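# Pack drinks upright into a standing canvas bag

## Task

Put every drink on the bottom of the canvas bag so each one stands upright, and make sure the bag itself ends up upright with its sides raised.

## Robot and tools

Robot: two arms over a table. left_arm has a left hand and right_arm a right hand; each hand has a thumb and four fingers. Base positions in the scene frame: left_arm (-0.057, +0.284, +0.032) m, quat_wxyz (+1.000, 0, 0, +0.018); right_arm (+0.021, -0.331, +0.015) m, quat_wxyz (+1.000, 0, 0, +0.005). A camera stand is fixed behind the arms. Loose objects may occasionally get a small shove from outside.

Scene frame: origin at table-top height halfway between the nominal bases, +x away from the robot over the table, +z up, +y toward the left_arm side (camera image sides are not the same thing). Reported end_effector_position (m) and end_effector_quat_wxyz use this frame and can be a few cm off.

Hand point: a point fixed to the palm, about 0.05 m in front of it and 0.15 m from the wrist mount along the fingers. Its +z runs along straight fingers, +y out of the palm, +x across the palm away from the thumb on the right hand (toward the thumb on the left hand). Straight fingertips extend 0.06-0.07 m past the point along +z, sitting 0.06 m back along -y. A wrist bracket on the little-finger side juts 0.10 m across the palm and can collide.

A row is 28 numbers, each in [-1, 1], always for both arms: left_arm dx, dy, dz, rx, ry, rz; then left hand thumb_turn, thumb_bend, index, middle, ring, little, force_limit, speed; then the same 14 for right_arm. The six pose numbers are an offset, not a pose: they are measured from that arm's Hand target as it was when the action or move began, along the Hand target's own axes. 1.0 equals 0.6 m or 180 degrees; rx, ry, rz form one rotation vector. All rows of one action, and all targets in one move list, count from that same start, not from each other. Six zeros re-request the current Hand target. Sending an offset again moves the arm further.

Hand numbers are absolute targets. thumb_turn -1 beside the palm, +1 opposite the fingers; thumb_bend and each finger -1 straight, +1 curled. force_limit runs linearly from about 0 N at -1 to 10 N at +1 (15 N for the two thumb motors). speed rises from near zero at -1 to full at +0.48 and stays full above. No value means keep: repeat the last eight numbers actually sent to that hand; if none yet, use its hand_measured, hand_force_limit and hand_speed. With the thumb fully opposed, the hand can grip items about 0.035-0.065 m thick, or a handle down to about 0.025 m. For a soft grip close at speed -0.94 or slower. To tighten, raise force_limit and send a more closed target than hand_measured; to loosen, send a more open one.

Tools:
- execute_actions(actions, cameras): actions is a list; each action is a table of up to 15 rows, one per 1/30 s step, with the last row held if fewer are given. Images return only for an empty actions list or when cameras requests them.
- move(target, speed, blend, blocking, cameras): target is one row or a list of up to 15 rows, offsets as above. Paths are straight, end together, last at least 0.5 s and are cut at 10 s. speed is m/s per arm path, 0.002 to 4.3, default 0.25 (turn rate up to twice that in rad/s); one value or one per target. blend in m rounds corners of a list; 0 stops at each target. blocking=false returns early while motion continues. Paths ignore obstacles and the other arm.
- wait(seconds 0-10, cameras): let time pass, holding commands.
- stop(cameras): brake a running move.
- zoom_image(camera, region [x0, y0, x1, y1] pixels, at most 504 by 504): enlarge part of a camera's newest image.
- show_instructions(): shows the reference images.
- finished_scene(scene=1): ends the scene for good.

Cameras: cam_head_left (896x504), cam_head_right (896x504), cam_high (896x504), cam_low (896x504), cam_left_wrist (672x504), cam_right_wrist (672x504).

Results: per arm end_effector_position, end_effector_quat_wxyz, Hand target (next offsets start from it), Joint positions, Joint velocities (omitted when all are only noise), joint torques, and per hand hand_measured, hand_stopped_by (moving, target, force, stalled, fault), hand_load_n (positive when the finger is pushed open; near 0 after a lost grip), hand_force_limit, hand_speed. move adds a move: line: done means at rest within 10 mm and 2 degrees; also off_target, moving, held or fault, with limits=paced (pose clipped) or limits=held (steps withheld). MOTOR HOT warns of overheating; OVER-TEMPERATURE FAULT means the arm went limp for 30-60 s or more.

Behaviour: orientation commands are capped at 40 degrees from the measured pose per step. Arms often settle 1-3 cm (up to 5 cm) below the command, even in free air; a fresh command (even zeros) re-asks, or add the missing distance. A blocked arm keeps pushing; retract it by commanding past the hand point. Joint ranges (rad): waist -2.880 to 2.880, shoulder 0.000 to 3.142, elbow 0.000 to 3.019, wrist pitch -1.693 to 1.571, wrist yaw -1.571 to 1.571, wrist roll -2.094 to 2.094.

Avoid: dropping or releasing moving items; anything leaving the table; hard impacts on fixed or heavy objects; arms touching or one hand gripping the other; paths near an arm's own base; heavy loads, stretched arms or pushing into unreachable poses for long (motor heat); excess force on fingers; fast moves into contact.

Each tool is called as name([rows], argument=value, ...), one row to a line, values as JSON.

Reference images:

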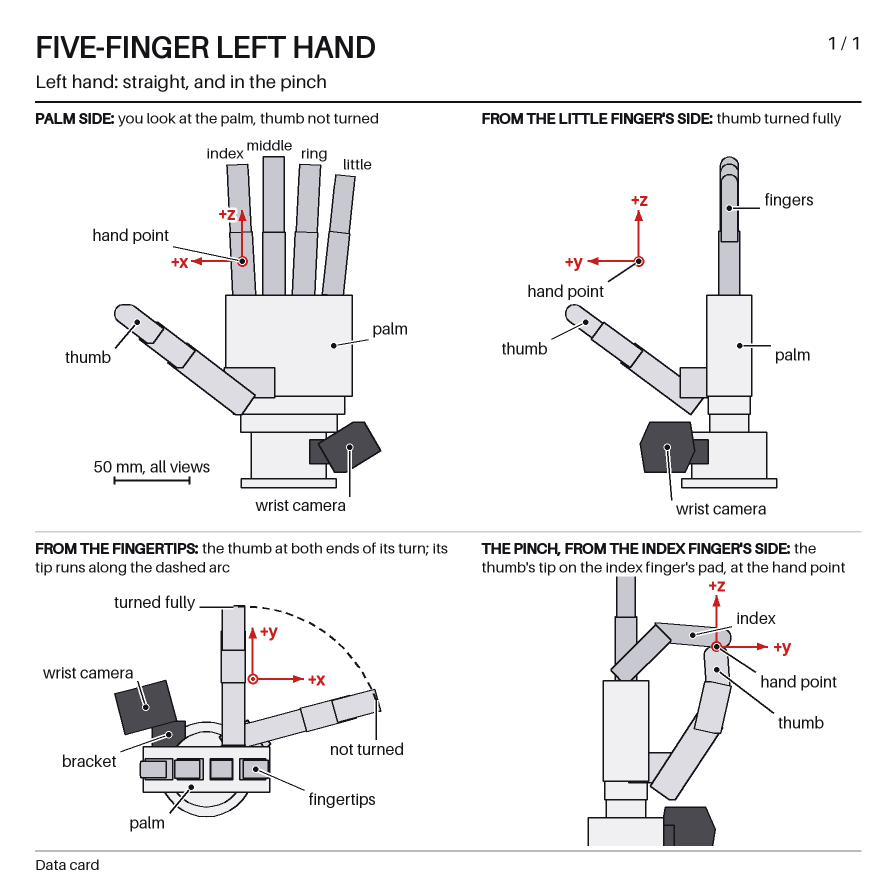

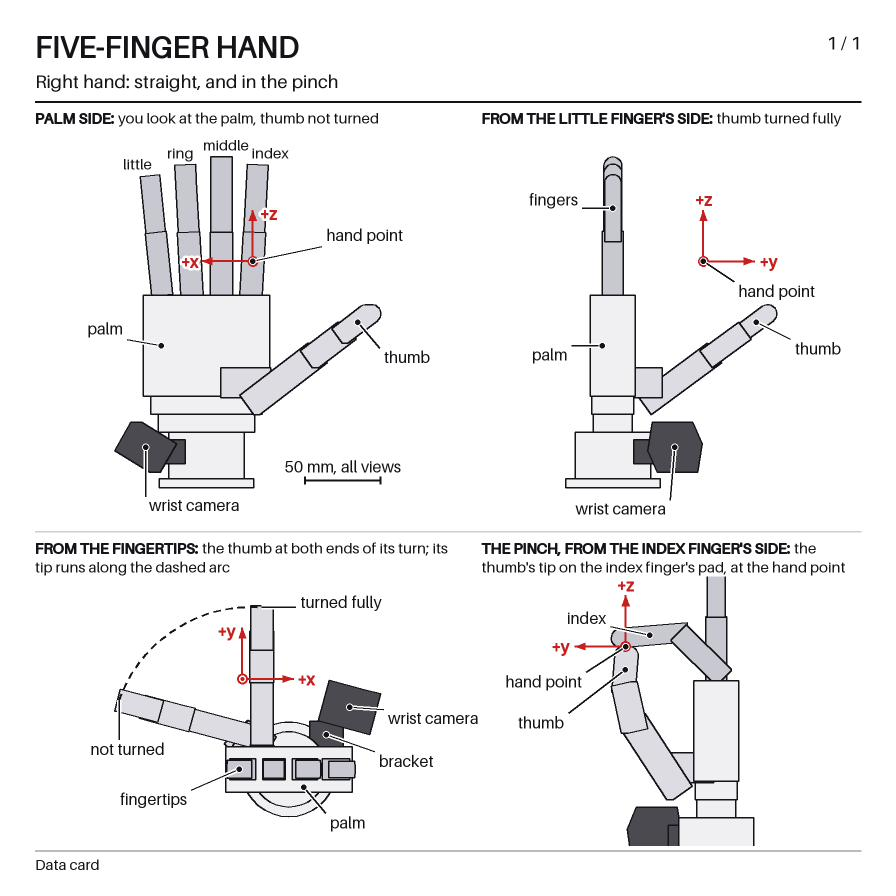

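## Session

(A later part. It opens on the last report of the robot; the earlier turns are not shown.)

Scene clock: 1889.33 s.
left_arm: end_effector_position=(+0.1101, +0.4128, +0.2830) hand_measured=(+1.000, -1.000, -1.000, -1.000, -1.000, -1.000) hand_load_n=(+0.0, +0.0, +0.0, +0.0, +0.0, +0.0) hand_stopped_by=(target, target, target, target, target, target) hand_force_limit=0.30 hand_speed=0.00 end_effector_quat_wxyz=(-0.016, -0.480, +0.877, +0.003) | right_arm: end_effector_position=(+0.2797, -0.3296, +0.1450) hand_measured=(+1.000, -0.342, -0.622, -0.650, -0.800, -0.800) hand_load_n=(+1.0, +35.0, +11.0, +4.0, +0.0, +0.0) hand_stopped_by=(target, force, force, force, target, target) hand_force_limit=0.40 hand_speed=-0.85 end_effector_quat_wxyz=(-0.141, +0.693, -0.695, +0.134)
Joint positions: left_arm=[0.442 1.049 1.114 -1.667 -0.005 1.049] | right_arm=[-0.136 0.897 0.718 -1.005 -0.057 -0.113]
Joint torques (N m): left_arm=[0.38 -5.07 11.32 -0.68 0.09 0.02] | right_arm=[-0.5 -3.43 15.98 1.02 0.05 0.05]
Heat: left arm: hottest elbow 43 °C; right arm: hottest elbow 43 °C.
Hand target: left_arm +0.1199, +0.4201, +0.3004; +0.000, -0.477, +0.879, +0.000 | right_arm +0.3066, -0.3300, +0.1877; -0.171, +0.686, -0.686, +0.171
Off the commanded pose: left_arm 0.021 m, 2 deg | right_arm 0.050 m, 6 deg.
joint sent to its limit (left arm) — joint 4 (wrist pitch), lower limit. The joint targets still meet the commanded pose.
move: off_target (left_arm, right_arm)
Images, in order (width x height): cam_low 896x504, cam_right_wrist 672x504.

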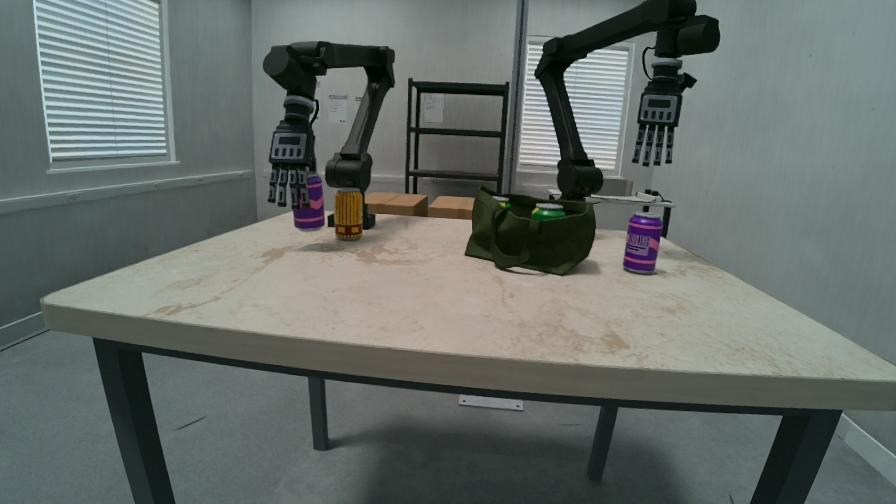

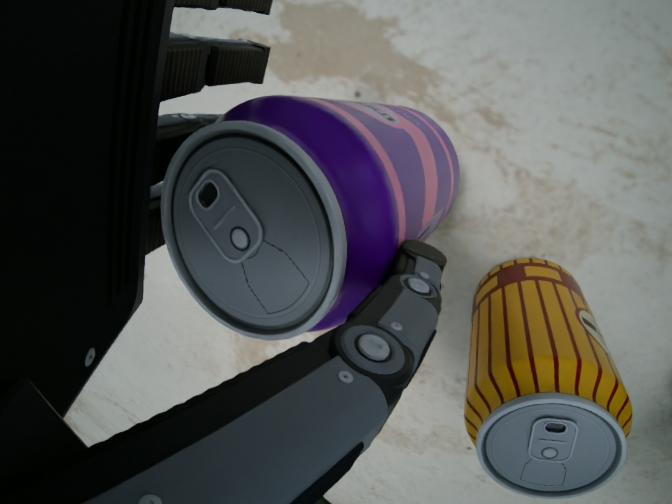

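move([
  [0.1231,-0.2393,0.0507,0,0,0,1,-1,-1,-1,-1,-1,0.3,0,0,0,0,0,0,0,1,-0.2,-0.3,-0.3,-0.8,-0.8,0.4,-0.85],
  [0.4303,-0.2777,0.084,0,0,0,1,-1,-1,-1,-1,-1,0.3,0,0,0,0,0,0,0,1,-0.2,-0.3,-0.3,-0.8,-0.8,0.4,-0.85],
], speed=0.15, blend=0.03, cameras=["cam_high","cam_head_left","cam_low","cam_left_wrist"])

Scene clock: 1905.60 s.
left_arm: end_effector_position=(+0.1171, +0.1169, +0.2520) hand_measured=(+1.000, -1.000, -1.000, -1.000, -1.000, -1.000) hand_load_n=(+0.0, +0.0, +0.0, +0.0, +0.0, +0.0) hand_stopped_by=(target, target, target, target, target, target) hand_force_limit=0.30 hand_speed=0.00 end_effector_quat_wxyz=(-0.002, -0.474, +0.880, +0.003) | right_arm: end_effector_position=(+0.2797, -0.3296, +0.1450) hand_measured=(+1.000, -0.342, -0.622, -0.650, -0.800, -0.800) hand_load_n=(+1.5, +35.0, +11.0, +4.0, +0.0, +0.0) hand_stopped_by=(target, force, force, force, target, target) hand_force_limit=0.40 hand_speed=-0.85 end_effector_quat_wxyz=(-0.141, +0.693, -0.695, +0.134)
Joint positions: left_arm=[-0.659 1.12 1.086 -1.543 0.002 -0.04] | right_arm=[-0.136 0.897 0.718 -1.005 -0.057 -0.113]
Joint torques (N m): left_arm=[-0.79 -6.48 7.49 0.32 -0.11 -0.29] | right_arm=[-0.44 -3.43 15.99 0.96 0.04 0.05]
Heat: left arm: hottest elbow 43 °C; right arm: hottest elbow 44 °C.
Hand target: left_arm +0.1190, +0.1129, +0.2497; +0.000, -0.477, +0.879, +0.001 | right_arm +0.3066, -0.3300, +0.1877; -0.171, +0.686, -0.686, +0.171
Off the commanded pose: left_arm 0.005 m, 1 deg | right_arm 0.050 m, 6 deg.
move: off_target (right_arm)
Images, in order (width x height): cam_head_left 896x504, cam_high 896x504, cam_low 896x504, cam_left_wrist 672x504.

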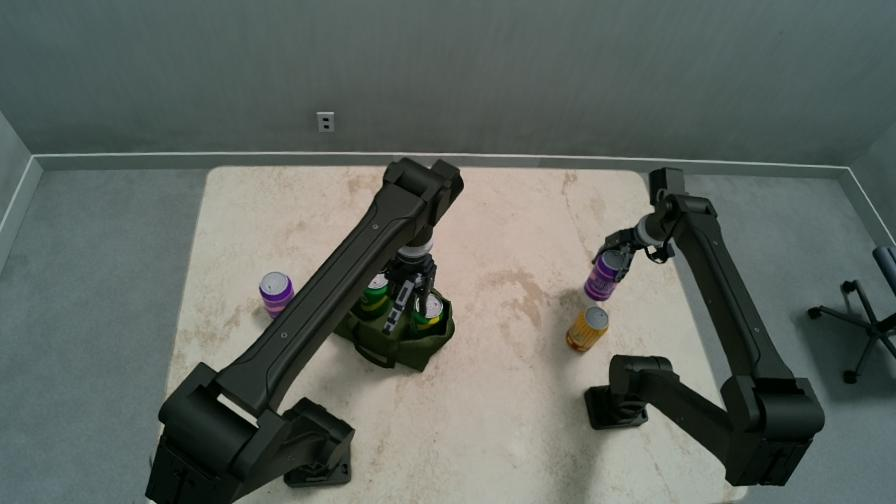

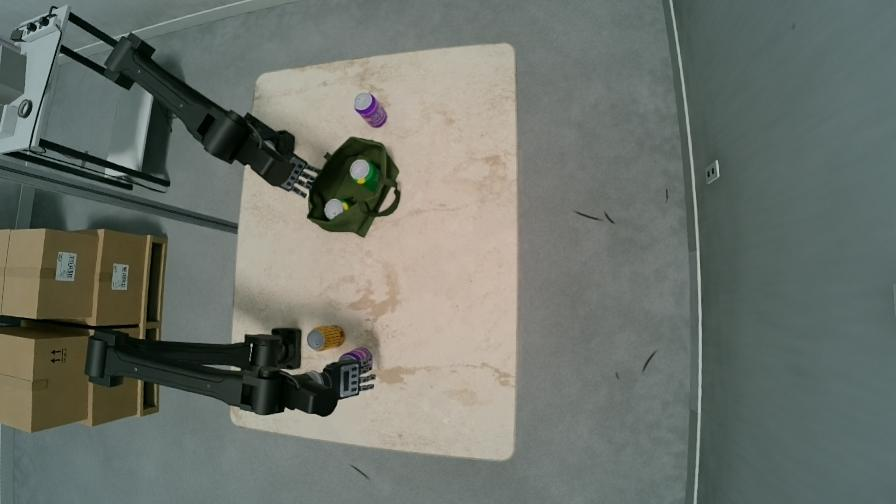

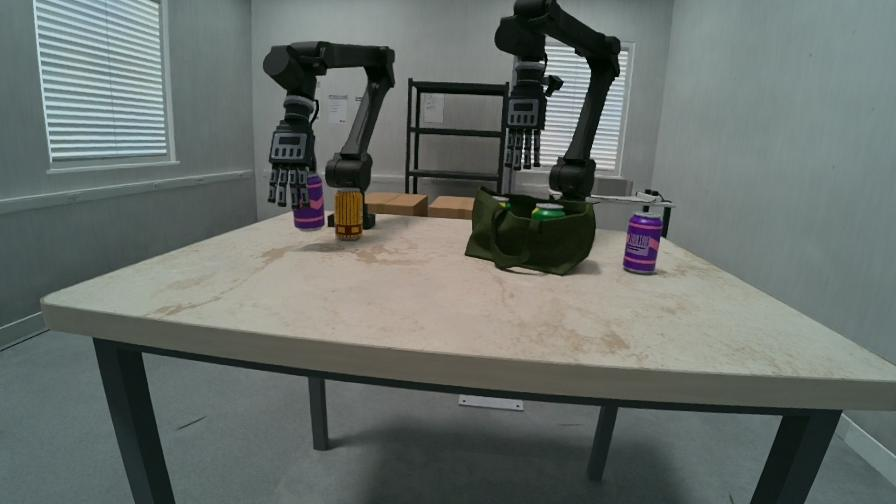

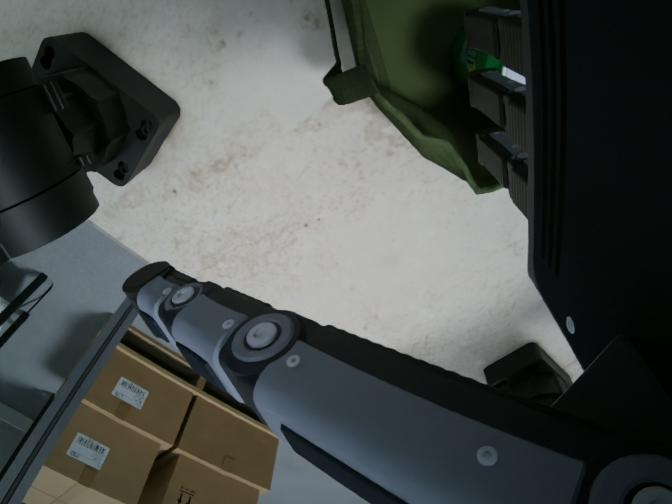

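zoom_image(camera="cam_high", region=[270, 130, 410, 250])

Scaled by 3.600 from the camera's 896x504 image, which has a finer 1280x720 frame.

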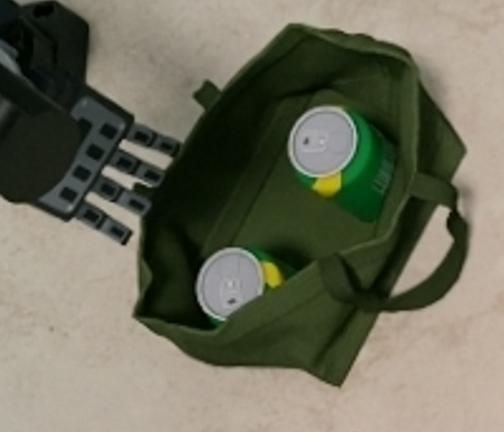

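move(target=[0,0,0.2278,0,0,0,1,-1,-1,-1,-1,-1,0.3,0,0,0,0,0,0,0,1,-0.2,-0.3,-0.3,-0.8,-0.8,0.4,-0.85], speed=0.08, cameras=["cam_high","cam_head_left","cam_left_wrist"])

zoom_image(camera="cam_high", region=[270, 130, 410, 250])

Scene clock: 1909.37 s.
left_arm: end_effector_position=(+0.1185, +0.1159, +0.1163) hand_measured=(+1.000, -1.000, -1.000, -1.000, -1.000, -1.000) hand_load_n=(-0.5, +0.0, +0.0, +0.0, +0.0, +0.0) hand_stopped_by=(target, target, target, target, target, target) hand_force_limit=0.30 hand_speed=0.00 end_effector_quat_wxyz=(-0.001, -0.475, +0.880, +0.001) | right_arm: end_effector_position=(+0.2797, -0.3296, +0.1450) hand_measured=(+1.000, -0.342, -0.622, -0.650, -0.800, -0.800) hand_load_n=(+1.0, +35.5, +11.5, +4.0, +0.0, +0.5) hand_stopped_by=(target, force, force, force, target, target) hand_force_limit=0.40 hand_speed=-0.85 end_effector_quat_wxyz=(-0.141, +0.693, -0.695, +0.134)
Joint positions: left_arm=[-0.659 1.211 0.789 -1.152 0.002 -0.041] | right_arm=[-0.136 0.897 0.718 -1.005 -0.057 -0.113]
Joint torques (N m): left_arm=[-0.73 -6.95 6.76 0.42 -0.11 -0.28] | right_arm=[-0.44 -3.43 15.99 0.96 0.04 0.04]
Heat: left arm: hottest elbow 43 °C; right arm: hottest elbow 45 °C.
Hand target: left_arm +0.1191, +0.1129, +0.1131; +0.000, -0.477, +0.879, +0.000 | right_arm +0.3066, -0.3300, +0.1877; -0.171, +0.686, -0.686, +0.171
Off the commanded pose: left_arm 0.004 m, 0 deg | right_arm 0.050 m, 6 deg.
move: off_target (right_arm)
Images, in order (width x height): cam_head_left 896x504, cam_high 896x504, cam_left_wrist 672x504.

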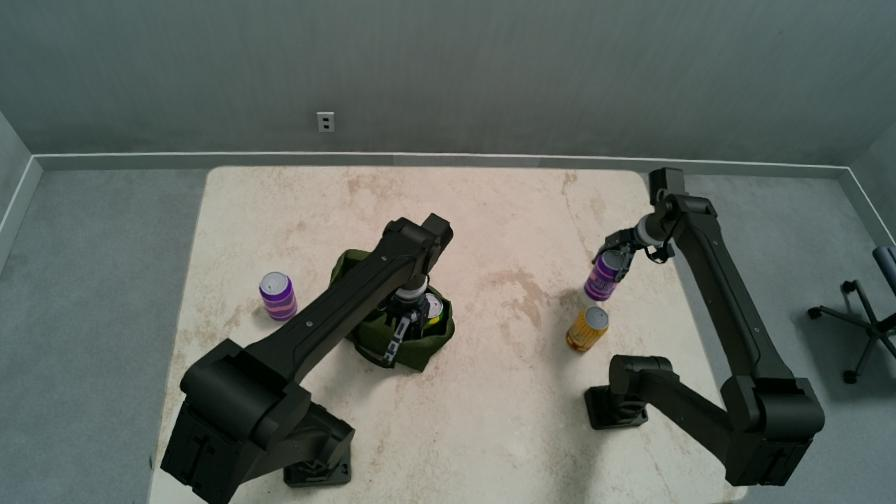

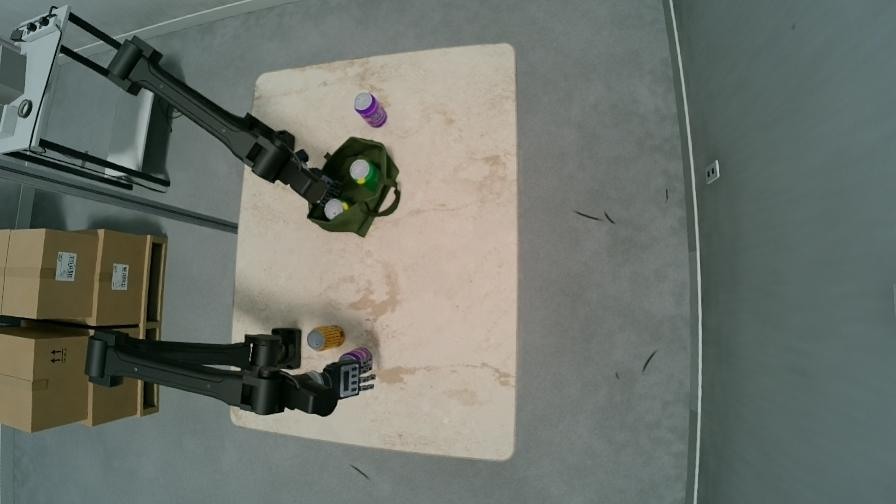

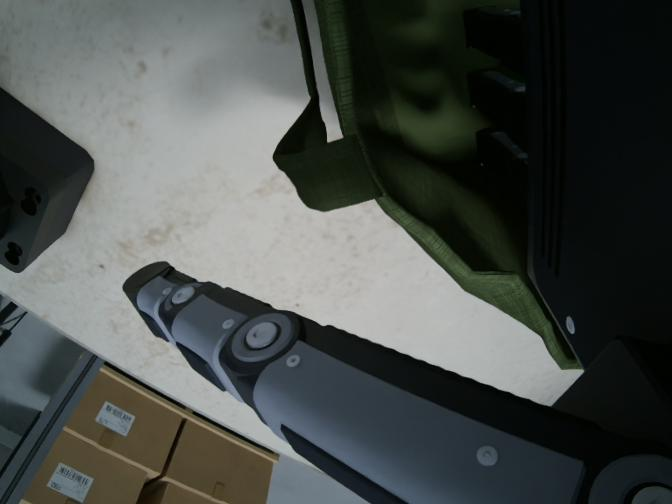

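Scaled by 3.600 from the camera's 896x504 image, which has a finer 1280x720 frame.

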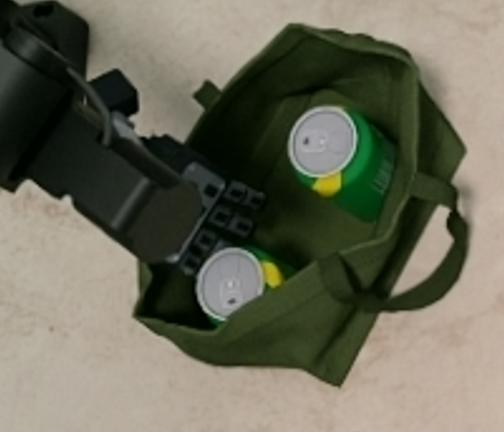

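move(target=[0,-0.0667,0,0,0,0,1,-1,-1,-1,-1,-1,0.3,0,0,0,0,0,0,0,1,-0.2,-0.3,-0.3,-0.8,-0.8,0.4,-0.85], speed=0.05, cameras=["cam_high"])

zoom_image(camera="cam_high", region=[270, 130, 410, 250])

Scene clock: 1911.03 s.
left_arm: end_effector_position=(+0.1306, +0.1072, +0.1034) hand_measured=(+1.000, -1.000, -1.000, -1.000, -1.000, -1.000) hand_load_n=(+0.0, +0.0, +0.0, +0.0, +0.0, +0.5) hand_stopped_by=(target, target, target, target, target, target) hand_force_limit=0.30 hand_speed=0.00 end_effector_quat_wxyz=(-0.012, -0.474, +0.880, +0.023) | right_arm: end_effector_position=(+0.2797, -0.3296, +0.1450) hand_measured=(+1.000, -0.342, -0.622, -0.650, -0.800, -0.800) hand_load_n=(+1.5, +35.0, +11.5, +4.0, +0.0, +0.0) hand_stopped_by=(target, force, force, force, target, target) hand_force_limit=0.40 hand_speed=-0.85 end_effector_quat_wxyz=(-0.141, +0.693, -0.695, +0.134)
Joint positions: left_arm=[-0.659 1.312 0.828 -1.14 0.002 -0.041] | right_arm=[-0.136 0.897 0.718 -1.005 -0.057 -0.113]
Joint torques (N m): left_arm=[-0.26 -7.06 10.3 0.29 -0.1 -0.2] | right_arm=[-0.44 -3.43 16.01 0.95 0.05 0.05]
Heat: left arm: hottest elbow 43 °C; right arm: hottest elbow 45 °C.
Hand target: left_arm +0.1525, +0.0912, +0.1130; +0.000, -0.477, +0.879, +0.000 | right_arm +0.3066, -0.3300, +0.1877; -0.171, +0.686, -0.686, +0.171
Off the commanded pose: left_arm 0.029 m, 3 deg | right_arm 0.050 m, 6 deg.
move: off_target (left_arm, right_arm)
Images, in order (width x height): cam_high 896x504.

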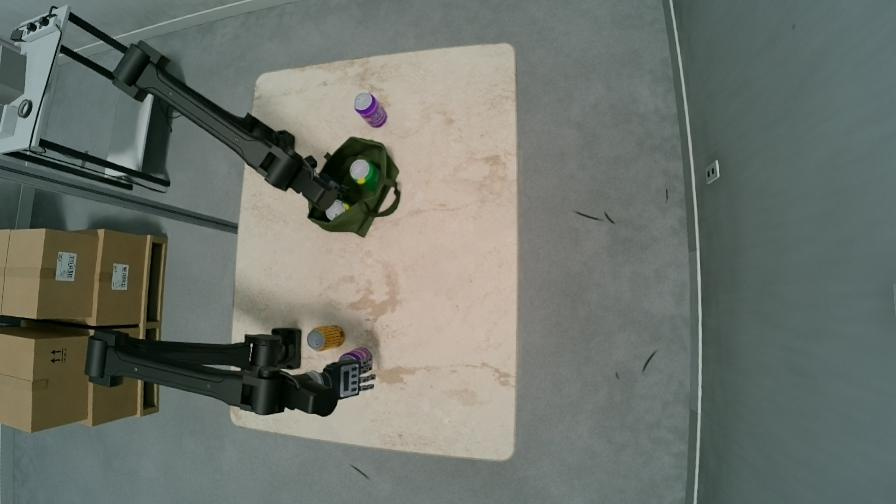

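Scaled by 3.600 from the camera's 896x504 image, which has a finer 1280x720 frame.

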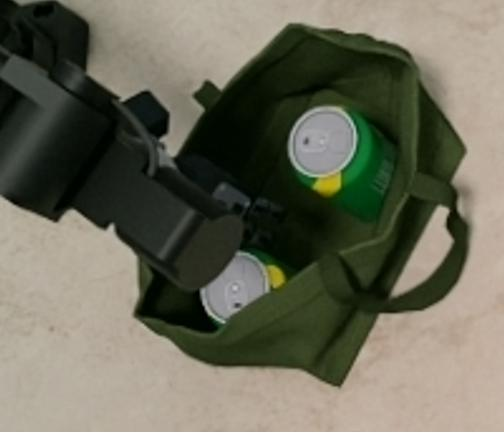

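move(target=[0,-0.0333,-0.015,0,0,0,1,-1,-1,-1,-1,-1,0.3,0,0,0,0,0,0,0,1,-0.2,-0.3,-0.3,-0.8,-0.8,0.4,-0.85], speed=0.05, cameras=["cam_high"])

zoom_image(camera="cam_high", region=[270, 130, 410, 250])

Scene clock: 1912.47 s.
left_arm: end_effector_position=(+0.1459, +0.0963, +0.1066) hand_measured=(+1.000, -1.000, -1.000, -1.000, -1.000, -1.000) hand_load_n=(+0.0, -0.5, -1.0, +0.0, +0.0, +0.0) hand_stopped_by=(target, target, target, target, target, target) hand_force_limit=0.30 hand_speed=0.00 end_effector_quat_wxyz=(-0.013, -0.474, +0.880, +0.025) | right_arm: end_effector_position=(+0.2797, -0.3296, +0.1450) hand_measured=(+1.000, -0.342, -0.622, -0.650, -0.800, -0.800) hand_load_n=(+1.0, +35.0, +11.5, +4.0, +0.0, +0.0) hand_stopped_by=(target, force, force, force, target, target) hand_force_limit=0.40 hand_speed=-0.85 end_effector_quat_wxyz=(-0.141, +0.693, -0.695, +0.134)
Joint positions: left_arm=[-0.659 1.36 0.883 -1.149 0.001 -0.041] | right_arm=[-0.136 0.897 0.718 -1.005 -0.057 -0.113]
Joint torques (N m): left_arm=[-0.09 -9.05 11.06 -0.31 -0.11 -0.17] | right_arm=[-0.5 -3.43 15.99 0.95 0.05 0.05]
Heat: left arm: hottest elbow 43 °C; right arm: hottest elbow 45 °C.
Hand target: left_arm +0.1693, +0.0803, +0.1220; +0.000, -0.477, +0.879, +0.001 | right_arm +0.3066, -0.3300, +0.1877; -0.171, +0.686, -0.686, +0.171
Off the commanded pose: left_arm 0.032 m, 3 deg | right_arm 0.050 m, 6 deg.
move: off_target (left_arm, right_arm)
Images, in order (width x height): cam_high 896x504.

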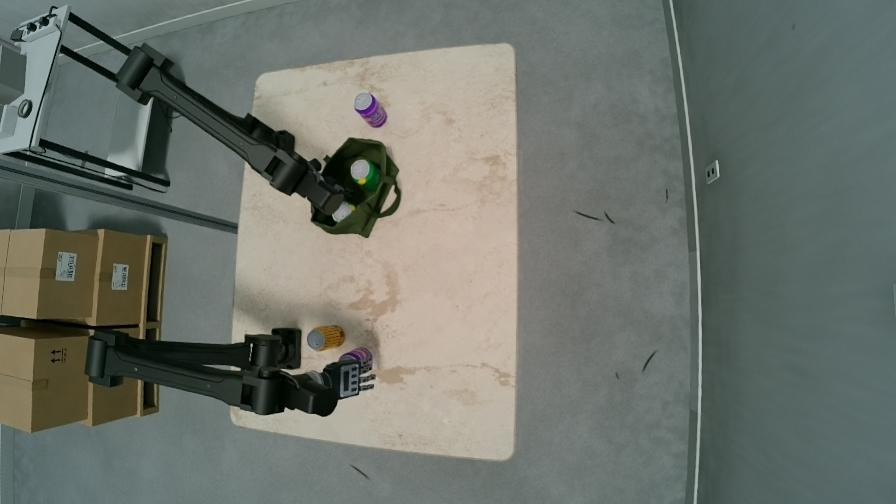

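Scaled by 3.600 from the camera's 896x504 image, which has a finer 1280x720 frame.

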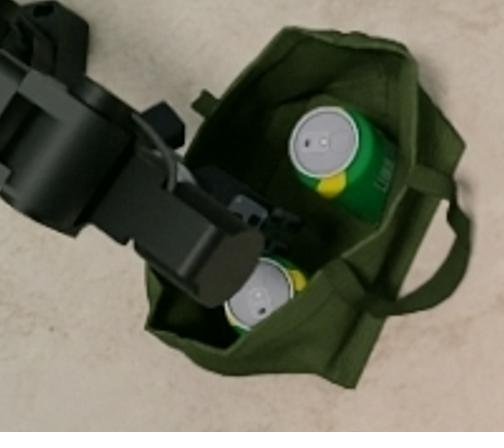

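move([
  [0,0.0806,0.0117,0,0,0,1,-1,-1,-1,-1,-1,0.3,0,0,0,0,0,0,0,1,-0.2,-0.3,-0.3,-0.8,-0.8,0.4,-0.85],
  [0,0.0806,-0.23,0,0,0,1,-1,-1,-1,-1,-1,0.3,0,0,0,0,0,0,0,1,-0.2,-0.3,-0.3,-0.8,-0.8,0.4,-0.85],
  [-0.1,0.25,-0.23,0,0,0,1,-1,-1,-1,-1,-1,0.3,0,0,0,0,0,0,0,1,-0.2,-0.3,-0.3,-0.8,-0.8,0.4,-0.85],
], speed=0.12, cameras=["cam_high","cam_head_left"])

zoom_image(camera="cam_high", region=[290, 125, 410, 245])

Scene clock: 1917.70 s.
left_arm: end_effector_position=(+0.0797, +0.2086, +0.2601) hand_measured=(+1.000, -1.000, -1.000, -1.000, -1.000, -1.000) hand_load_n=(+0.0, -0.5, +0.0, +0.0, +0.0, +0.0) hand_stopped_by=(target, target, target, target, target, target) hand_force_limit=0.30 hand_speed=0.00 end_effector_quat_wxyz=(+0.004, -0.480, +0.877, -0.003) | right_arm: end_effector_position=(+0.2797, -0.3296, +0.1450) hand_measured=(+1.000, -0.342, -0.622, -0.650, -0.800, -0.800) hand_load_n=(+1.0, +35.0, +11.5, +4.0, +0.0, -0.5) hand_stopped_by=(target, force, force, force, target, target) hand_force_limit=0.40 hand_speed=-0.85 end_effector_quat_wxyz=(-0.141, +0.693, -0.695, +0.134)
Joint positions: left_arm=[-0.418 0.892 0.969 -1.638 -0.002 0.189] | right_arm=[-0.136 0.897 0.718 -1.005 -0.057 -0.113]
Joint torques (N m): left_arm=[0.44 -3.9 7.23 -0.61 0.04 0] | right_arm=[-0.5 -3.43 16.02 0.96 0.05 0.05]
Heat: left arm: hottest elbow 43 °C; right arm: hottest elbow 46 °C.
Hand target: left_arm +0.0762, +0.2121, +0.2601; +0.000, -0.477, +0.879, +0.000 | right_arm +0.3066, -0.3300, +0.1877; -0.171, +0.686, -0.686, +0.171
Off the commanded pose: left_arm 0.005 m, 1 deg | right_arm 0.050 m, 6 deg.
move: off_target (right_arm)
Images, in order (width x height): cam_head_left 896x504, cam_high 896x504.

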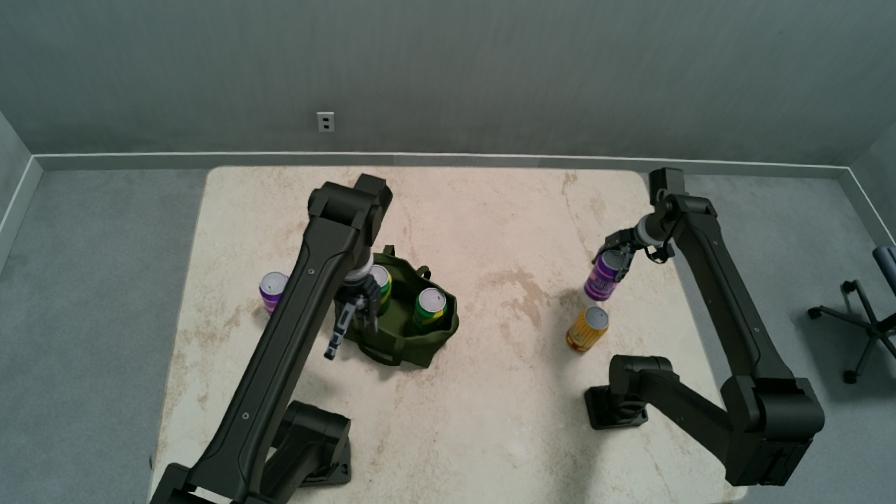

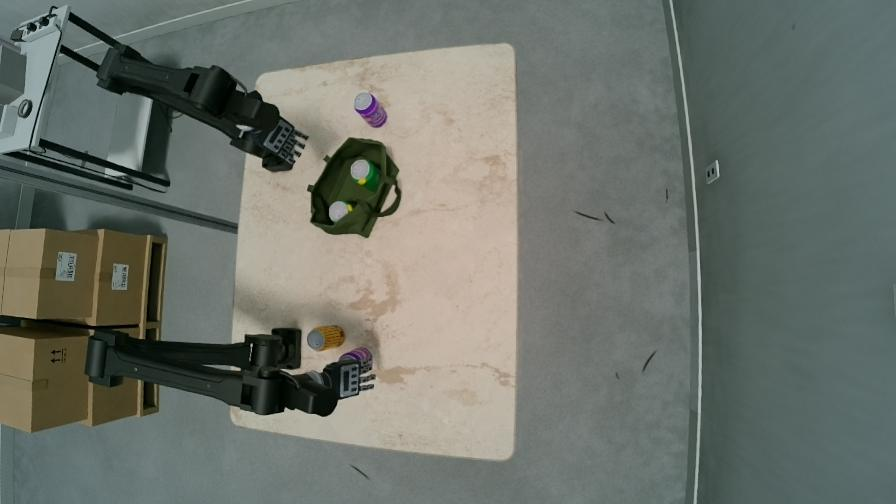

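Scaled by 4.200 from the camera's 896x504 image, which has a finer 1280x720 frame.

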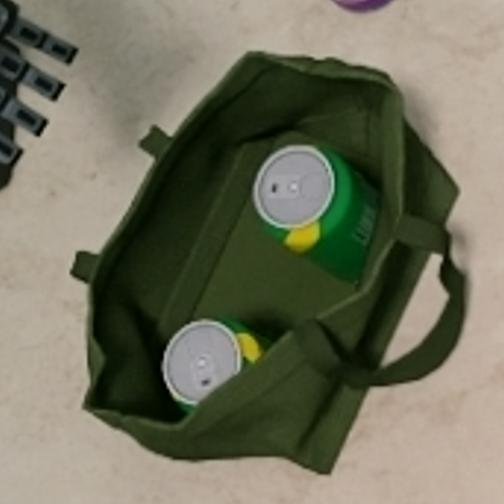

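zoom_image(camera="cam_high", region=[305, 135, 375, 205])

Scaled by 7.200 from the camera's 896x504 image, which has a finer 1280x720 frame.

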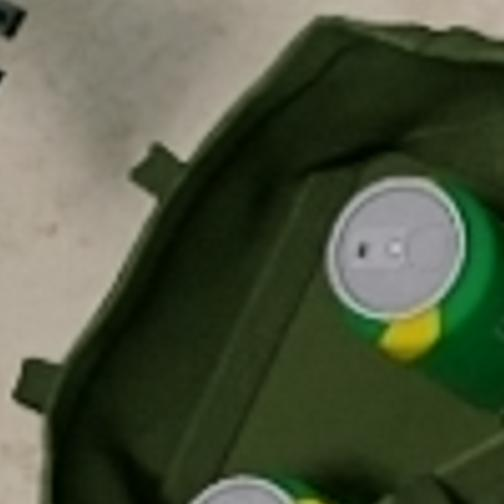

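move(target=[0.0501,-0.4372,0.0083,0,0,-0.5278,1,-1,-1,-1,-1,-1,0.3,0,0,0,0,0,0,0,1,-0.2,-0.3,-0.3,-0.8,-0.8,0.4,-0.85], speed=0.15, cameras=["cam_high","cam_head_left","cam_left_wrist"])

zoom_image(camera="cam_high", region=[290, 125, 410, 245])

Scene clock: 1938.70 s.
left_arm: end_effector_position=(+0.2614, +0.0564, +0.2365) hand_measured=(+1.000, -1.000, -1.000, -1.000, -1.000, -1.000) hand_load_n=(+0.0, +0.0, +0.0, +0.0, +0.0, +0.5) hand_stopped_by=(target, target, target, target, target, target) hand_force_limit=0.30 hand_speed=0.00 end_effector_quat_wxyz=(-0.005, +0.969, -0.244, -0.028) | right_arm: end_effector_position=(+0.2797, -0.3296, +0.1450) hand_measured=(+1.000, -0.342, -0.622, -0.650, -0.800, -0.800) hand_load_n=(+1.5, +35.0, +11.5, +4.0, +0.0, +0.0) hand_stopped_by=(target, force, force, force, target, target) hand_force_limit=0.40 hand_speed=-0.85 end_effector_quat_wxyz=(-0.141, +0.693, -0.695, +0.134)
Joint positions: left_arm=[-0.497 1.319 1.214 -1.522 0.002 -1.538] | right_arm=[-0.136 0.897 0.718 -1.005 -0.057 -0.113]
Joint torques (N m): left_arm=[-0.91 -9.23 11.23 0.16 -0.06 -0.24] | right_arm=[-0.5 -3.49 15.99 0.95 0.04 0.05]
Heat: left arm: hottest elbow 42 °C; right arm: hottest elbow 48 °C.
Hand target: left_arm +0.2797, +0.0442, +0.2549; -0.001, +0.970, -0.242, +0.000 | right_arm +0.3066, -0.3300, +0.1877; -0.171, +0.686, -0.686, +0.171
Off the commanded pose: left_arm 0.029 m, 3 deg | right_arm 0.050 m, 6 deg.
move: off_target (left_arm, right_arm)
Images, in order (width x height): cam_head_left 896x504, cam_high 896x504, cam_left_wrist 672x504.

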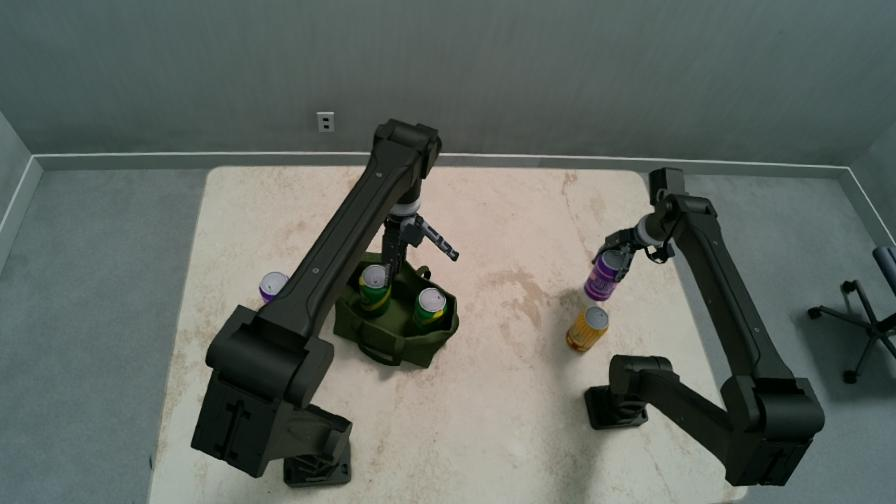

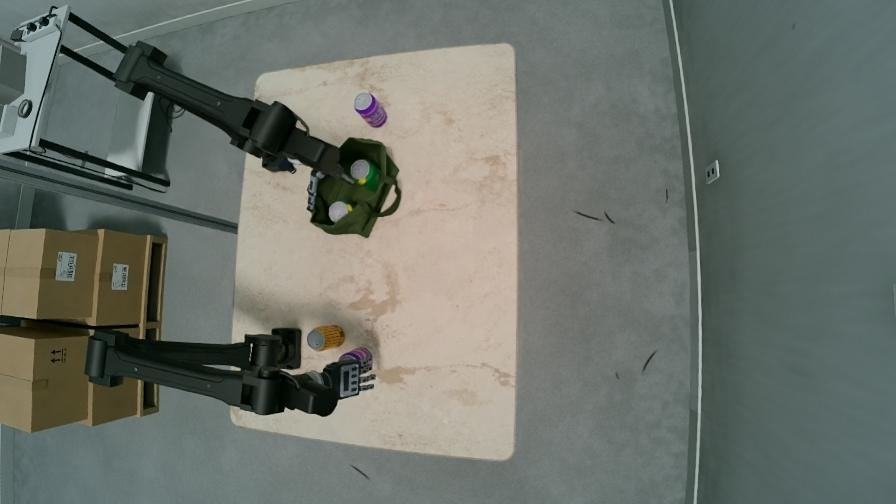

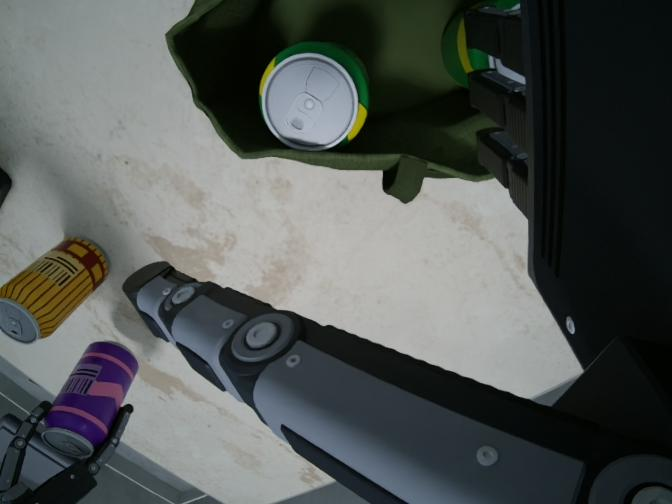

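Scaled by 4.200 from the camera's 896x504 image, which has a finer 1280x720 frame.

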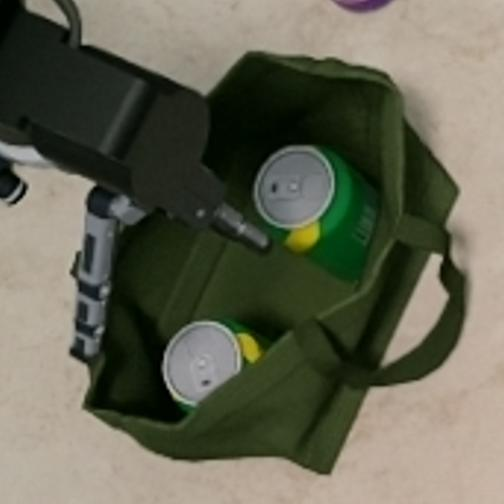

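move(target=[0.0076,-0.0144,0.0582,0,0,0,1,-1,-1,-1,-1,-1,0.3,0,0,0,0,0,0,0,1,-0.2,-0.3,-0.3,-0.8,-0.8,0.4,-0.85], speed=0.1, cameras=["cam_high","cam_head_left"])

zoom_image(camera="cam_high", region=[290, 125, 410, 245])

Scene clock: 1940.97 s.
left_arm: end_effector_position=(+0.2835, +0.0476, +0.2237) hand_measured=(+1.000, -1.000, -1.000, -1.000, -1.000, -1.000) hand_load_n=(+0.0, +0.0, +0.0, +0.0, +0.0, +0.0) hand_stopped_by=(target, target, target, target, target, target) hand_force_limit=0.30 hand_speed=0.00 end_effector_quat_wxyz=(+0.000, +0.970, -0.242, -0.002) | right_arm: end_effector_position=(+0.2797, -0.3296, +0.1450) hand_measured=(+1.000, -0.342, -0.622, -0.650, -0.800, -0.800) hand_load_n=(+1.0, +35.0, +11.5, +4.0, +0.0, +0.0) hand_stopped_by=(target, force, force, force, target, target) hand_force_limit=0.40 hand_speed=-0.85 end_effector_quat_wxyz=(-0.141, +0.693, -0.695, +0.134)
Joint positions: left_arm=[-0.493 1.347 1.204 -1.431 0.001 -1.539] | right_arm=[-0.136 0.897 0.718 -1.005 -0.057 -0.113]
Joint torques (N m): left_arm=[0.44 -10.05 7.31 0.32 -0.06 -0.04] | right_arm=[-0.5 -3.43 16.01 0.95 0.04 0.04]
Heat: left arm: hottest elbow 42 °C; right arm: hottest elbow 48 °C.
Hand target: left_arm +0.2879, +0.0496, +0.2200; -0.001, +0.970, -0.242, +0.000 | right_arm +0.3066, -0.3300, +0.1877; -0.171, +0.686, -0.686, +0.171
Off the commanded pose: left_arm 0.006 m, 0 deg | right_arm 0.050 m, 6 deg.
move: off_target (right_arm)
Images, in order (width x height): cam_head_left 896x504, cam_high 896x504.

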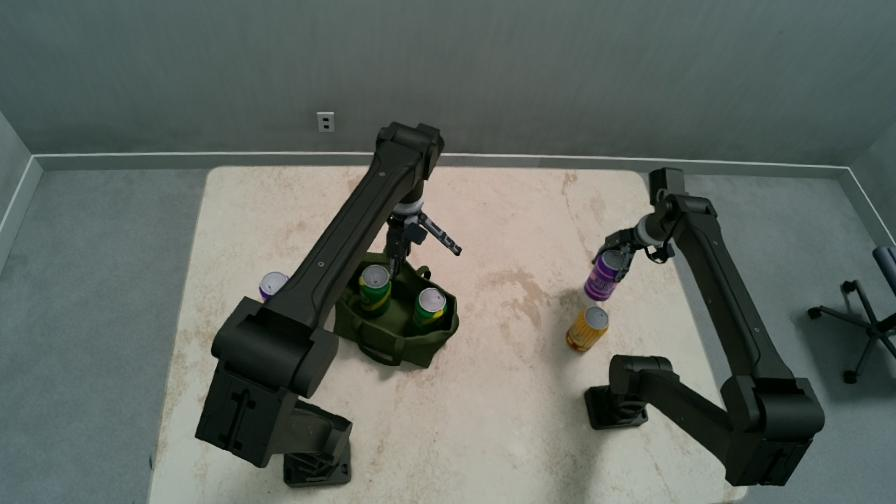

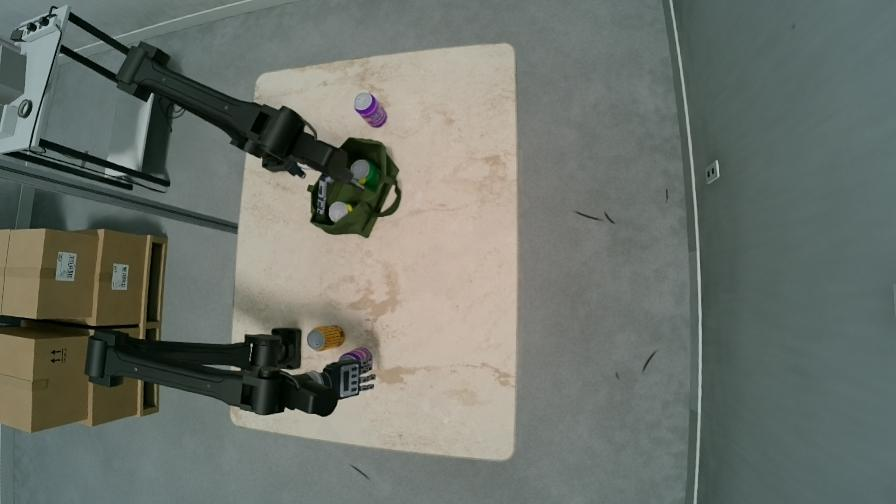

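Scaled by 4.200 from the camera's 896x504 image, which has a finer 1280x720 frame.

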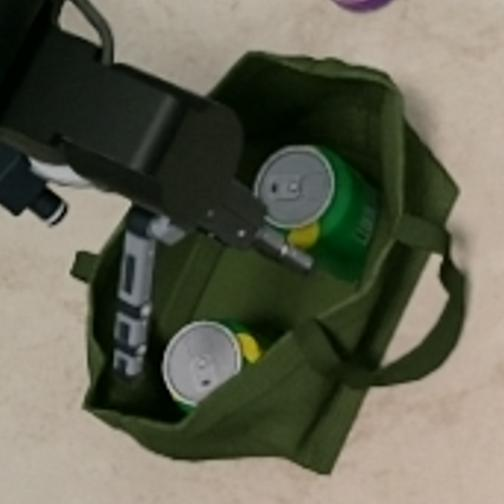

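move(target=[-0.0248,0.0134,0,0,0,0,1,-1,-1,-1,-1,-1,0.3,0,0,0,0,0,0,0,1,-0.2,-0.3,-0.3,-0.8,-0.8,0.4,-0.85], speed=0.1, cameras=["cam_high"])

zoom_image(camera="cam_high", region=[290, 125, 410, 245])

Scene clock: 1943.17 s.
left_arm: end_effector_position=(+0.2710, +0.0521, +0.2167) hand_measured=(+1.000, -1.000, -1.000, -1.000, -1.000, -1.000) hand_load_n=(+0.0, +0.0, +0.0, +0.0, +0.0, +0.0) hand_stopped_by=(target, target, target, target, target, target) hand_force_limit=0.30 hand_speed=0.00 end_effector_quat_wxyz=(-0.001, +0.970, -0.244, -0.010) | right_arm: end_effector_position=(+0.2797, -0.3296, +0.1450) hand_measured=(+1.000, -0.342, -0.622, -0.650, -0.800, -0.800) hand_load_n=(+1.5, +35.0, +11.5, +4.0, +0.0, +0.0) hand_stopped_by=(target, force, force, force, target, target) hand_force_limit=0.40 hand_speed=-0.85 end_effector_quat_wxyz=(-0.141, +0.693, -0.695, +0.134)
Joint positions: left_arm=[-0.497 1.327 1.167 -1.431 0.001 -1.539] | right_arm=[-0.136 0.897 0.718 -1.005 -0.057 -0.113]
Joint torques (N m): left_arm=[-0.85 -11.46 7.19 0.23 -0.05 -0.25] | right_arm=[-0.44 -3.49 16.01 0.95 0.04 0.04]
Heat: left arm: hottest elbow 42 °C; right arm: hottest elbow 48 °C.
Hand target: left_arm +0.2709, +0.0495, +0.2201; -0.001, +0.970, -0.242, +0.000 | right_arm +0.3066, -0.3300, +0.1877; -0.171, +0.686, -0.686, +0.171
Off the commanded pose: left_arm 0.004 m, 1 deg | right_arm 0.050 m, 6 deg.
move: off_target (right_arm)
Images, in order (width x height): cam_high 896x504.

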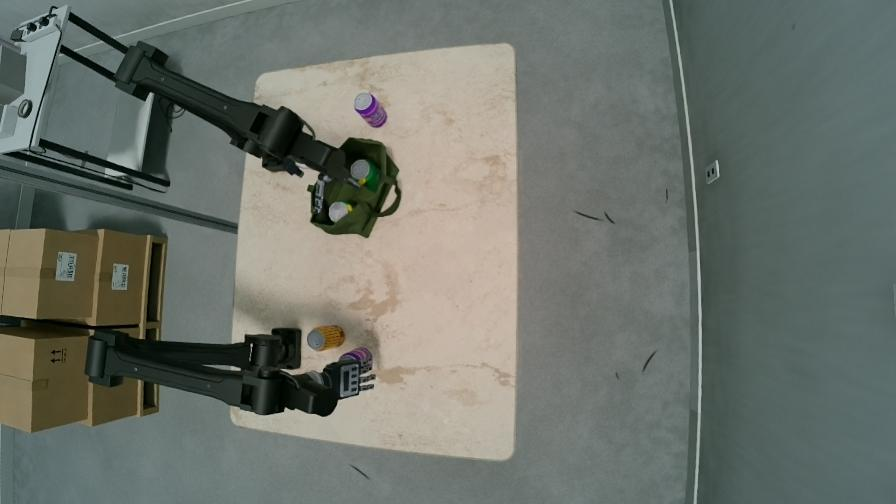

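Scaled by 4.200 from the camera's 896x504 image, which has a finer 1280x720 frame.

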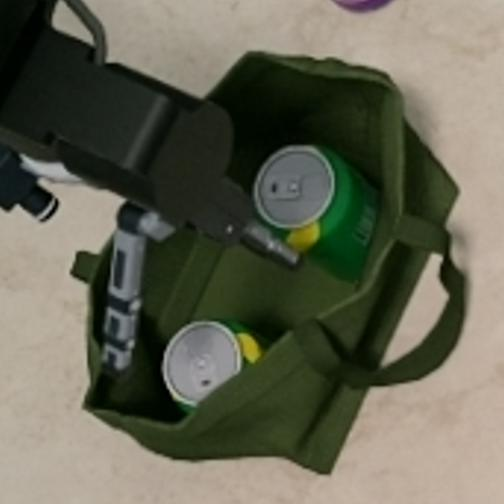

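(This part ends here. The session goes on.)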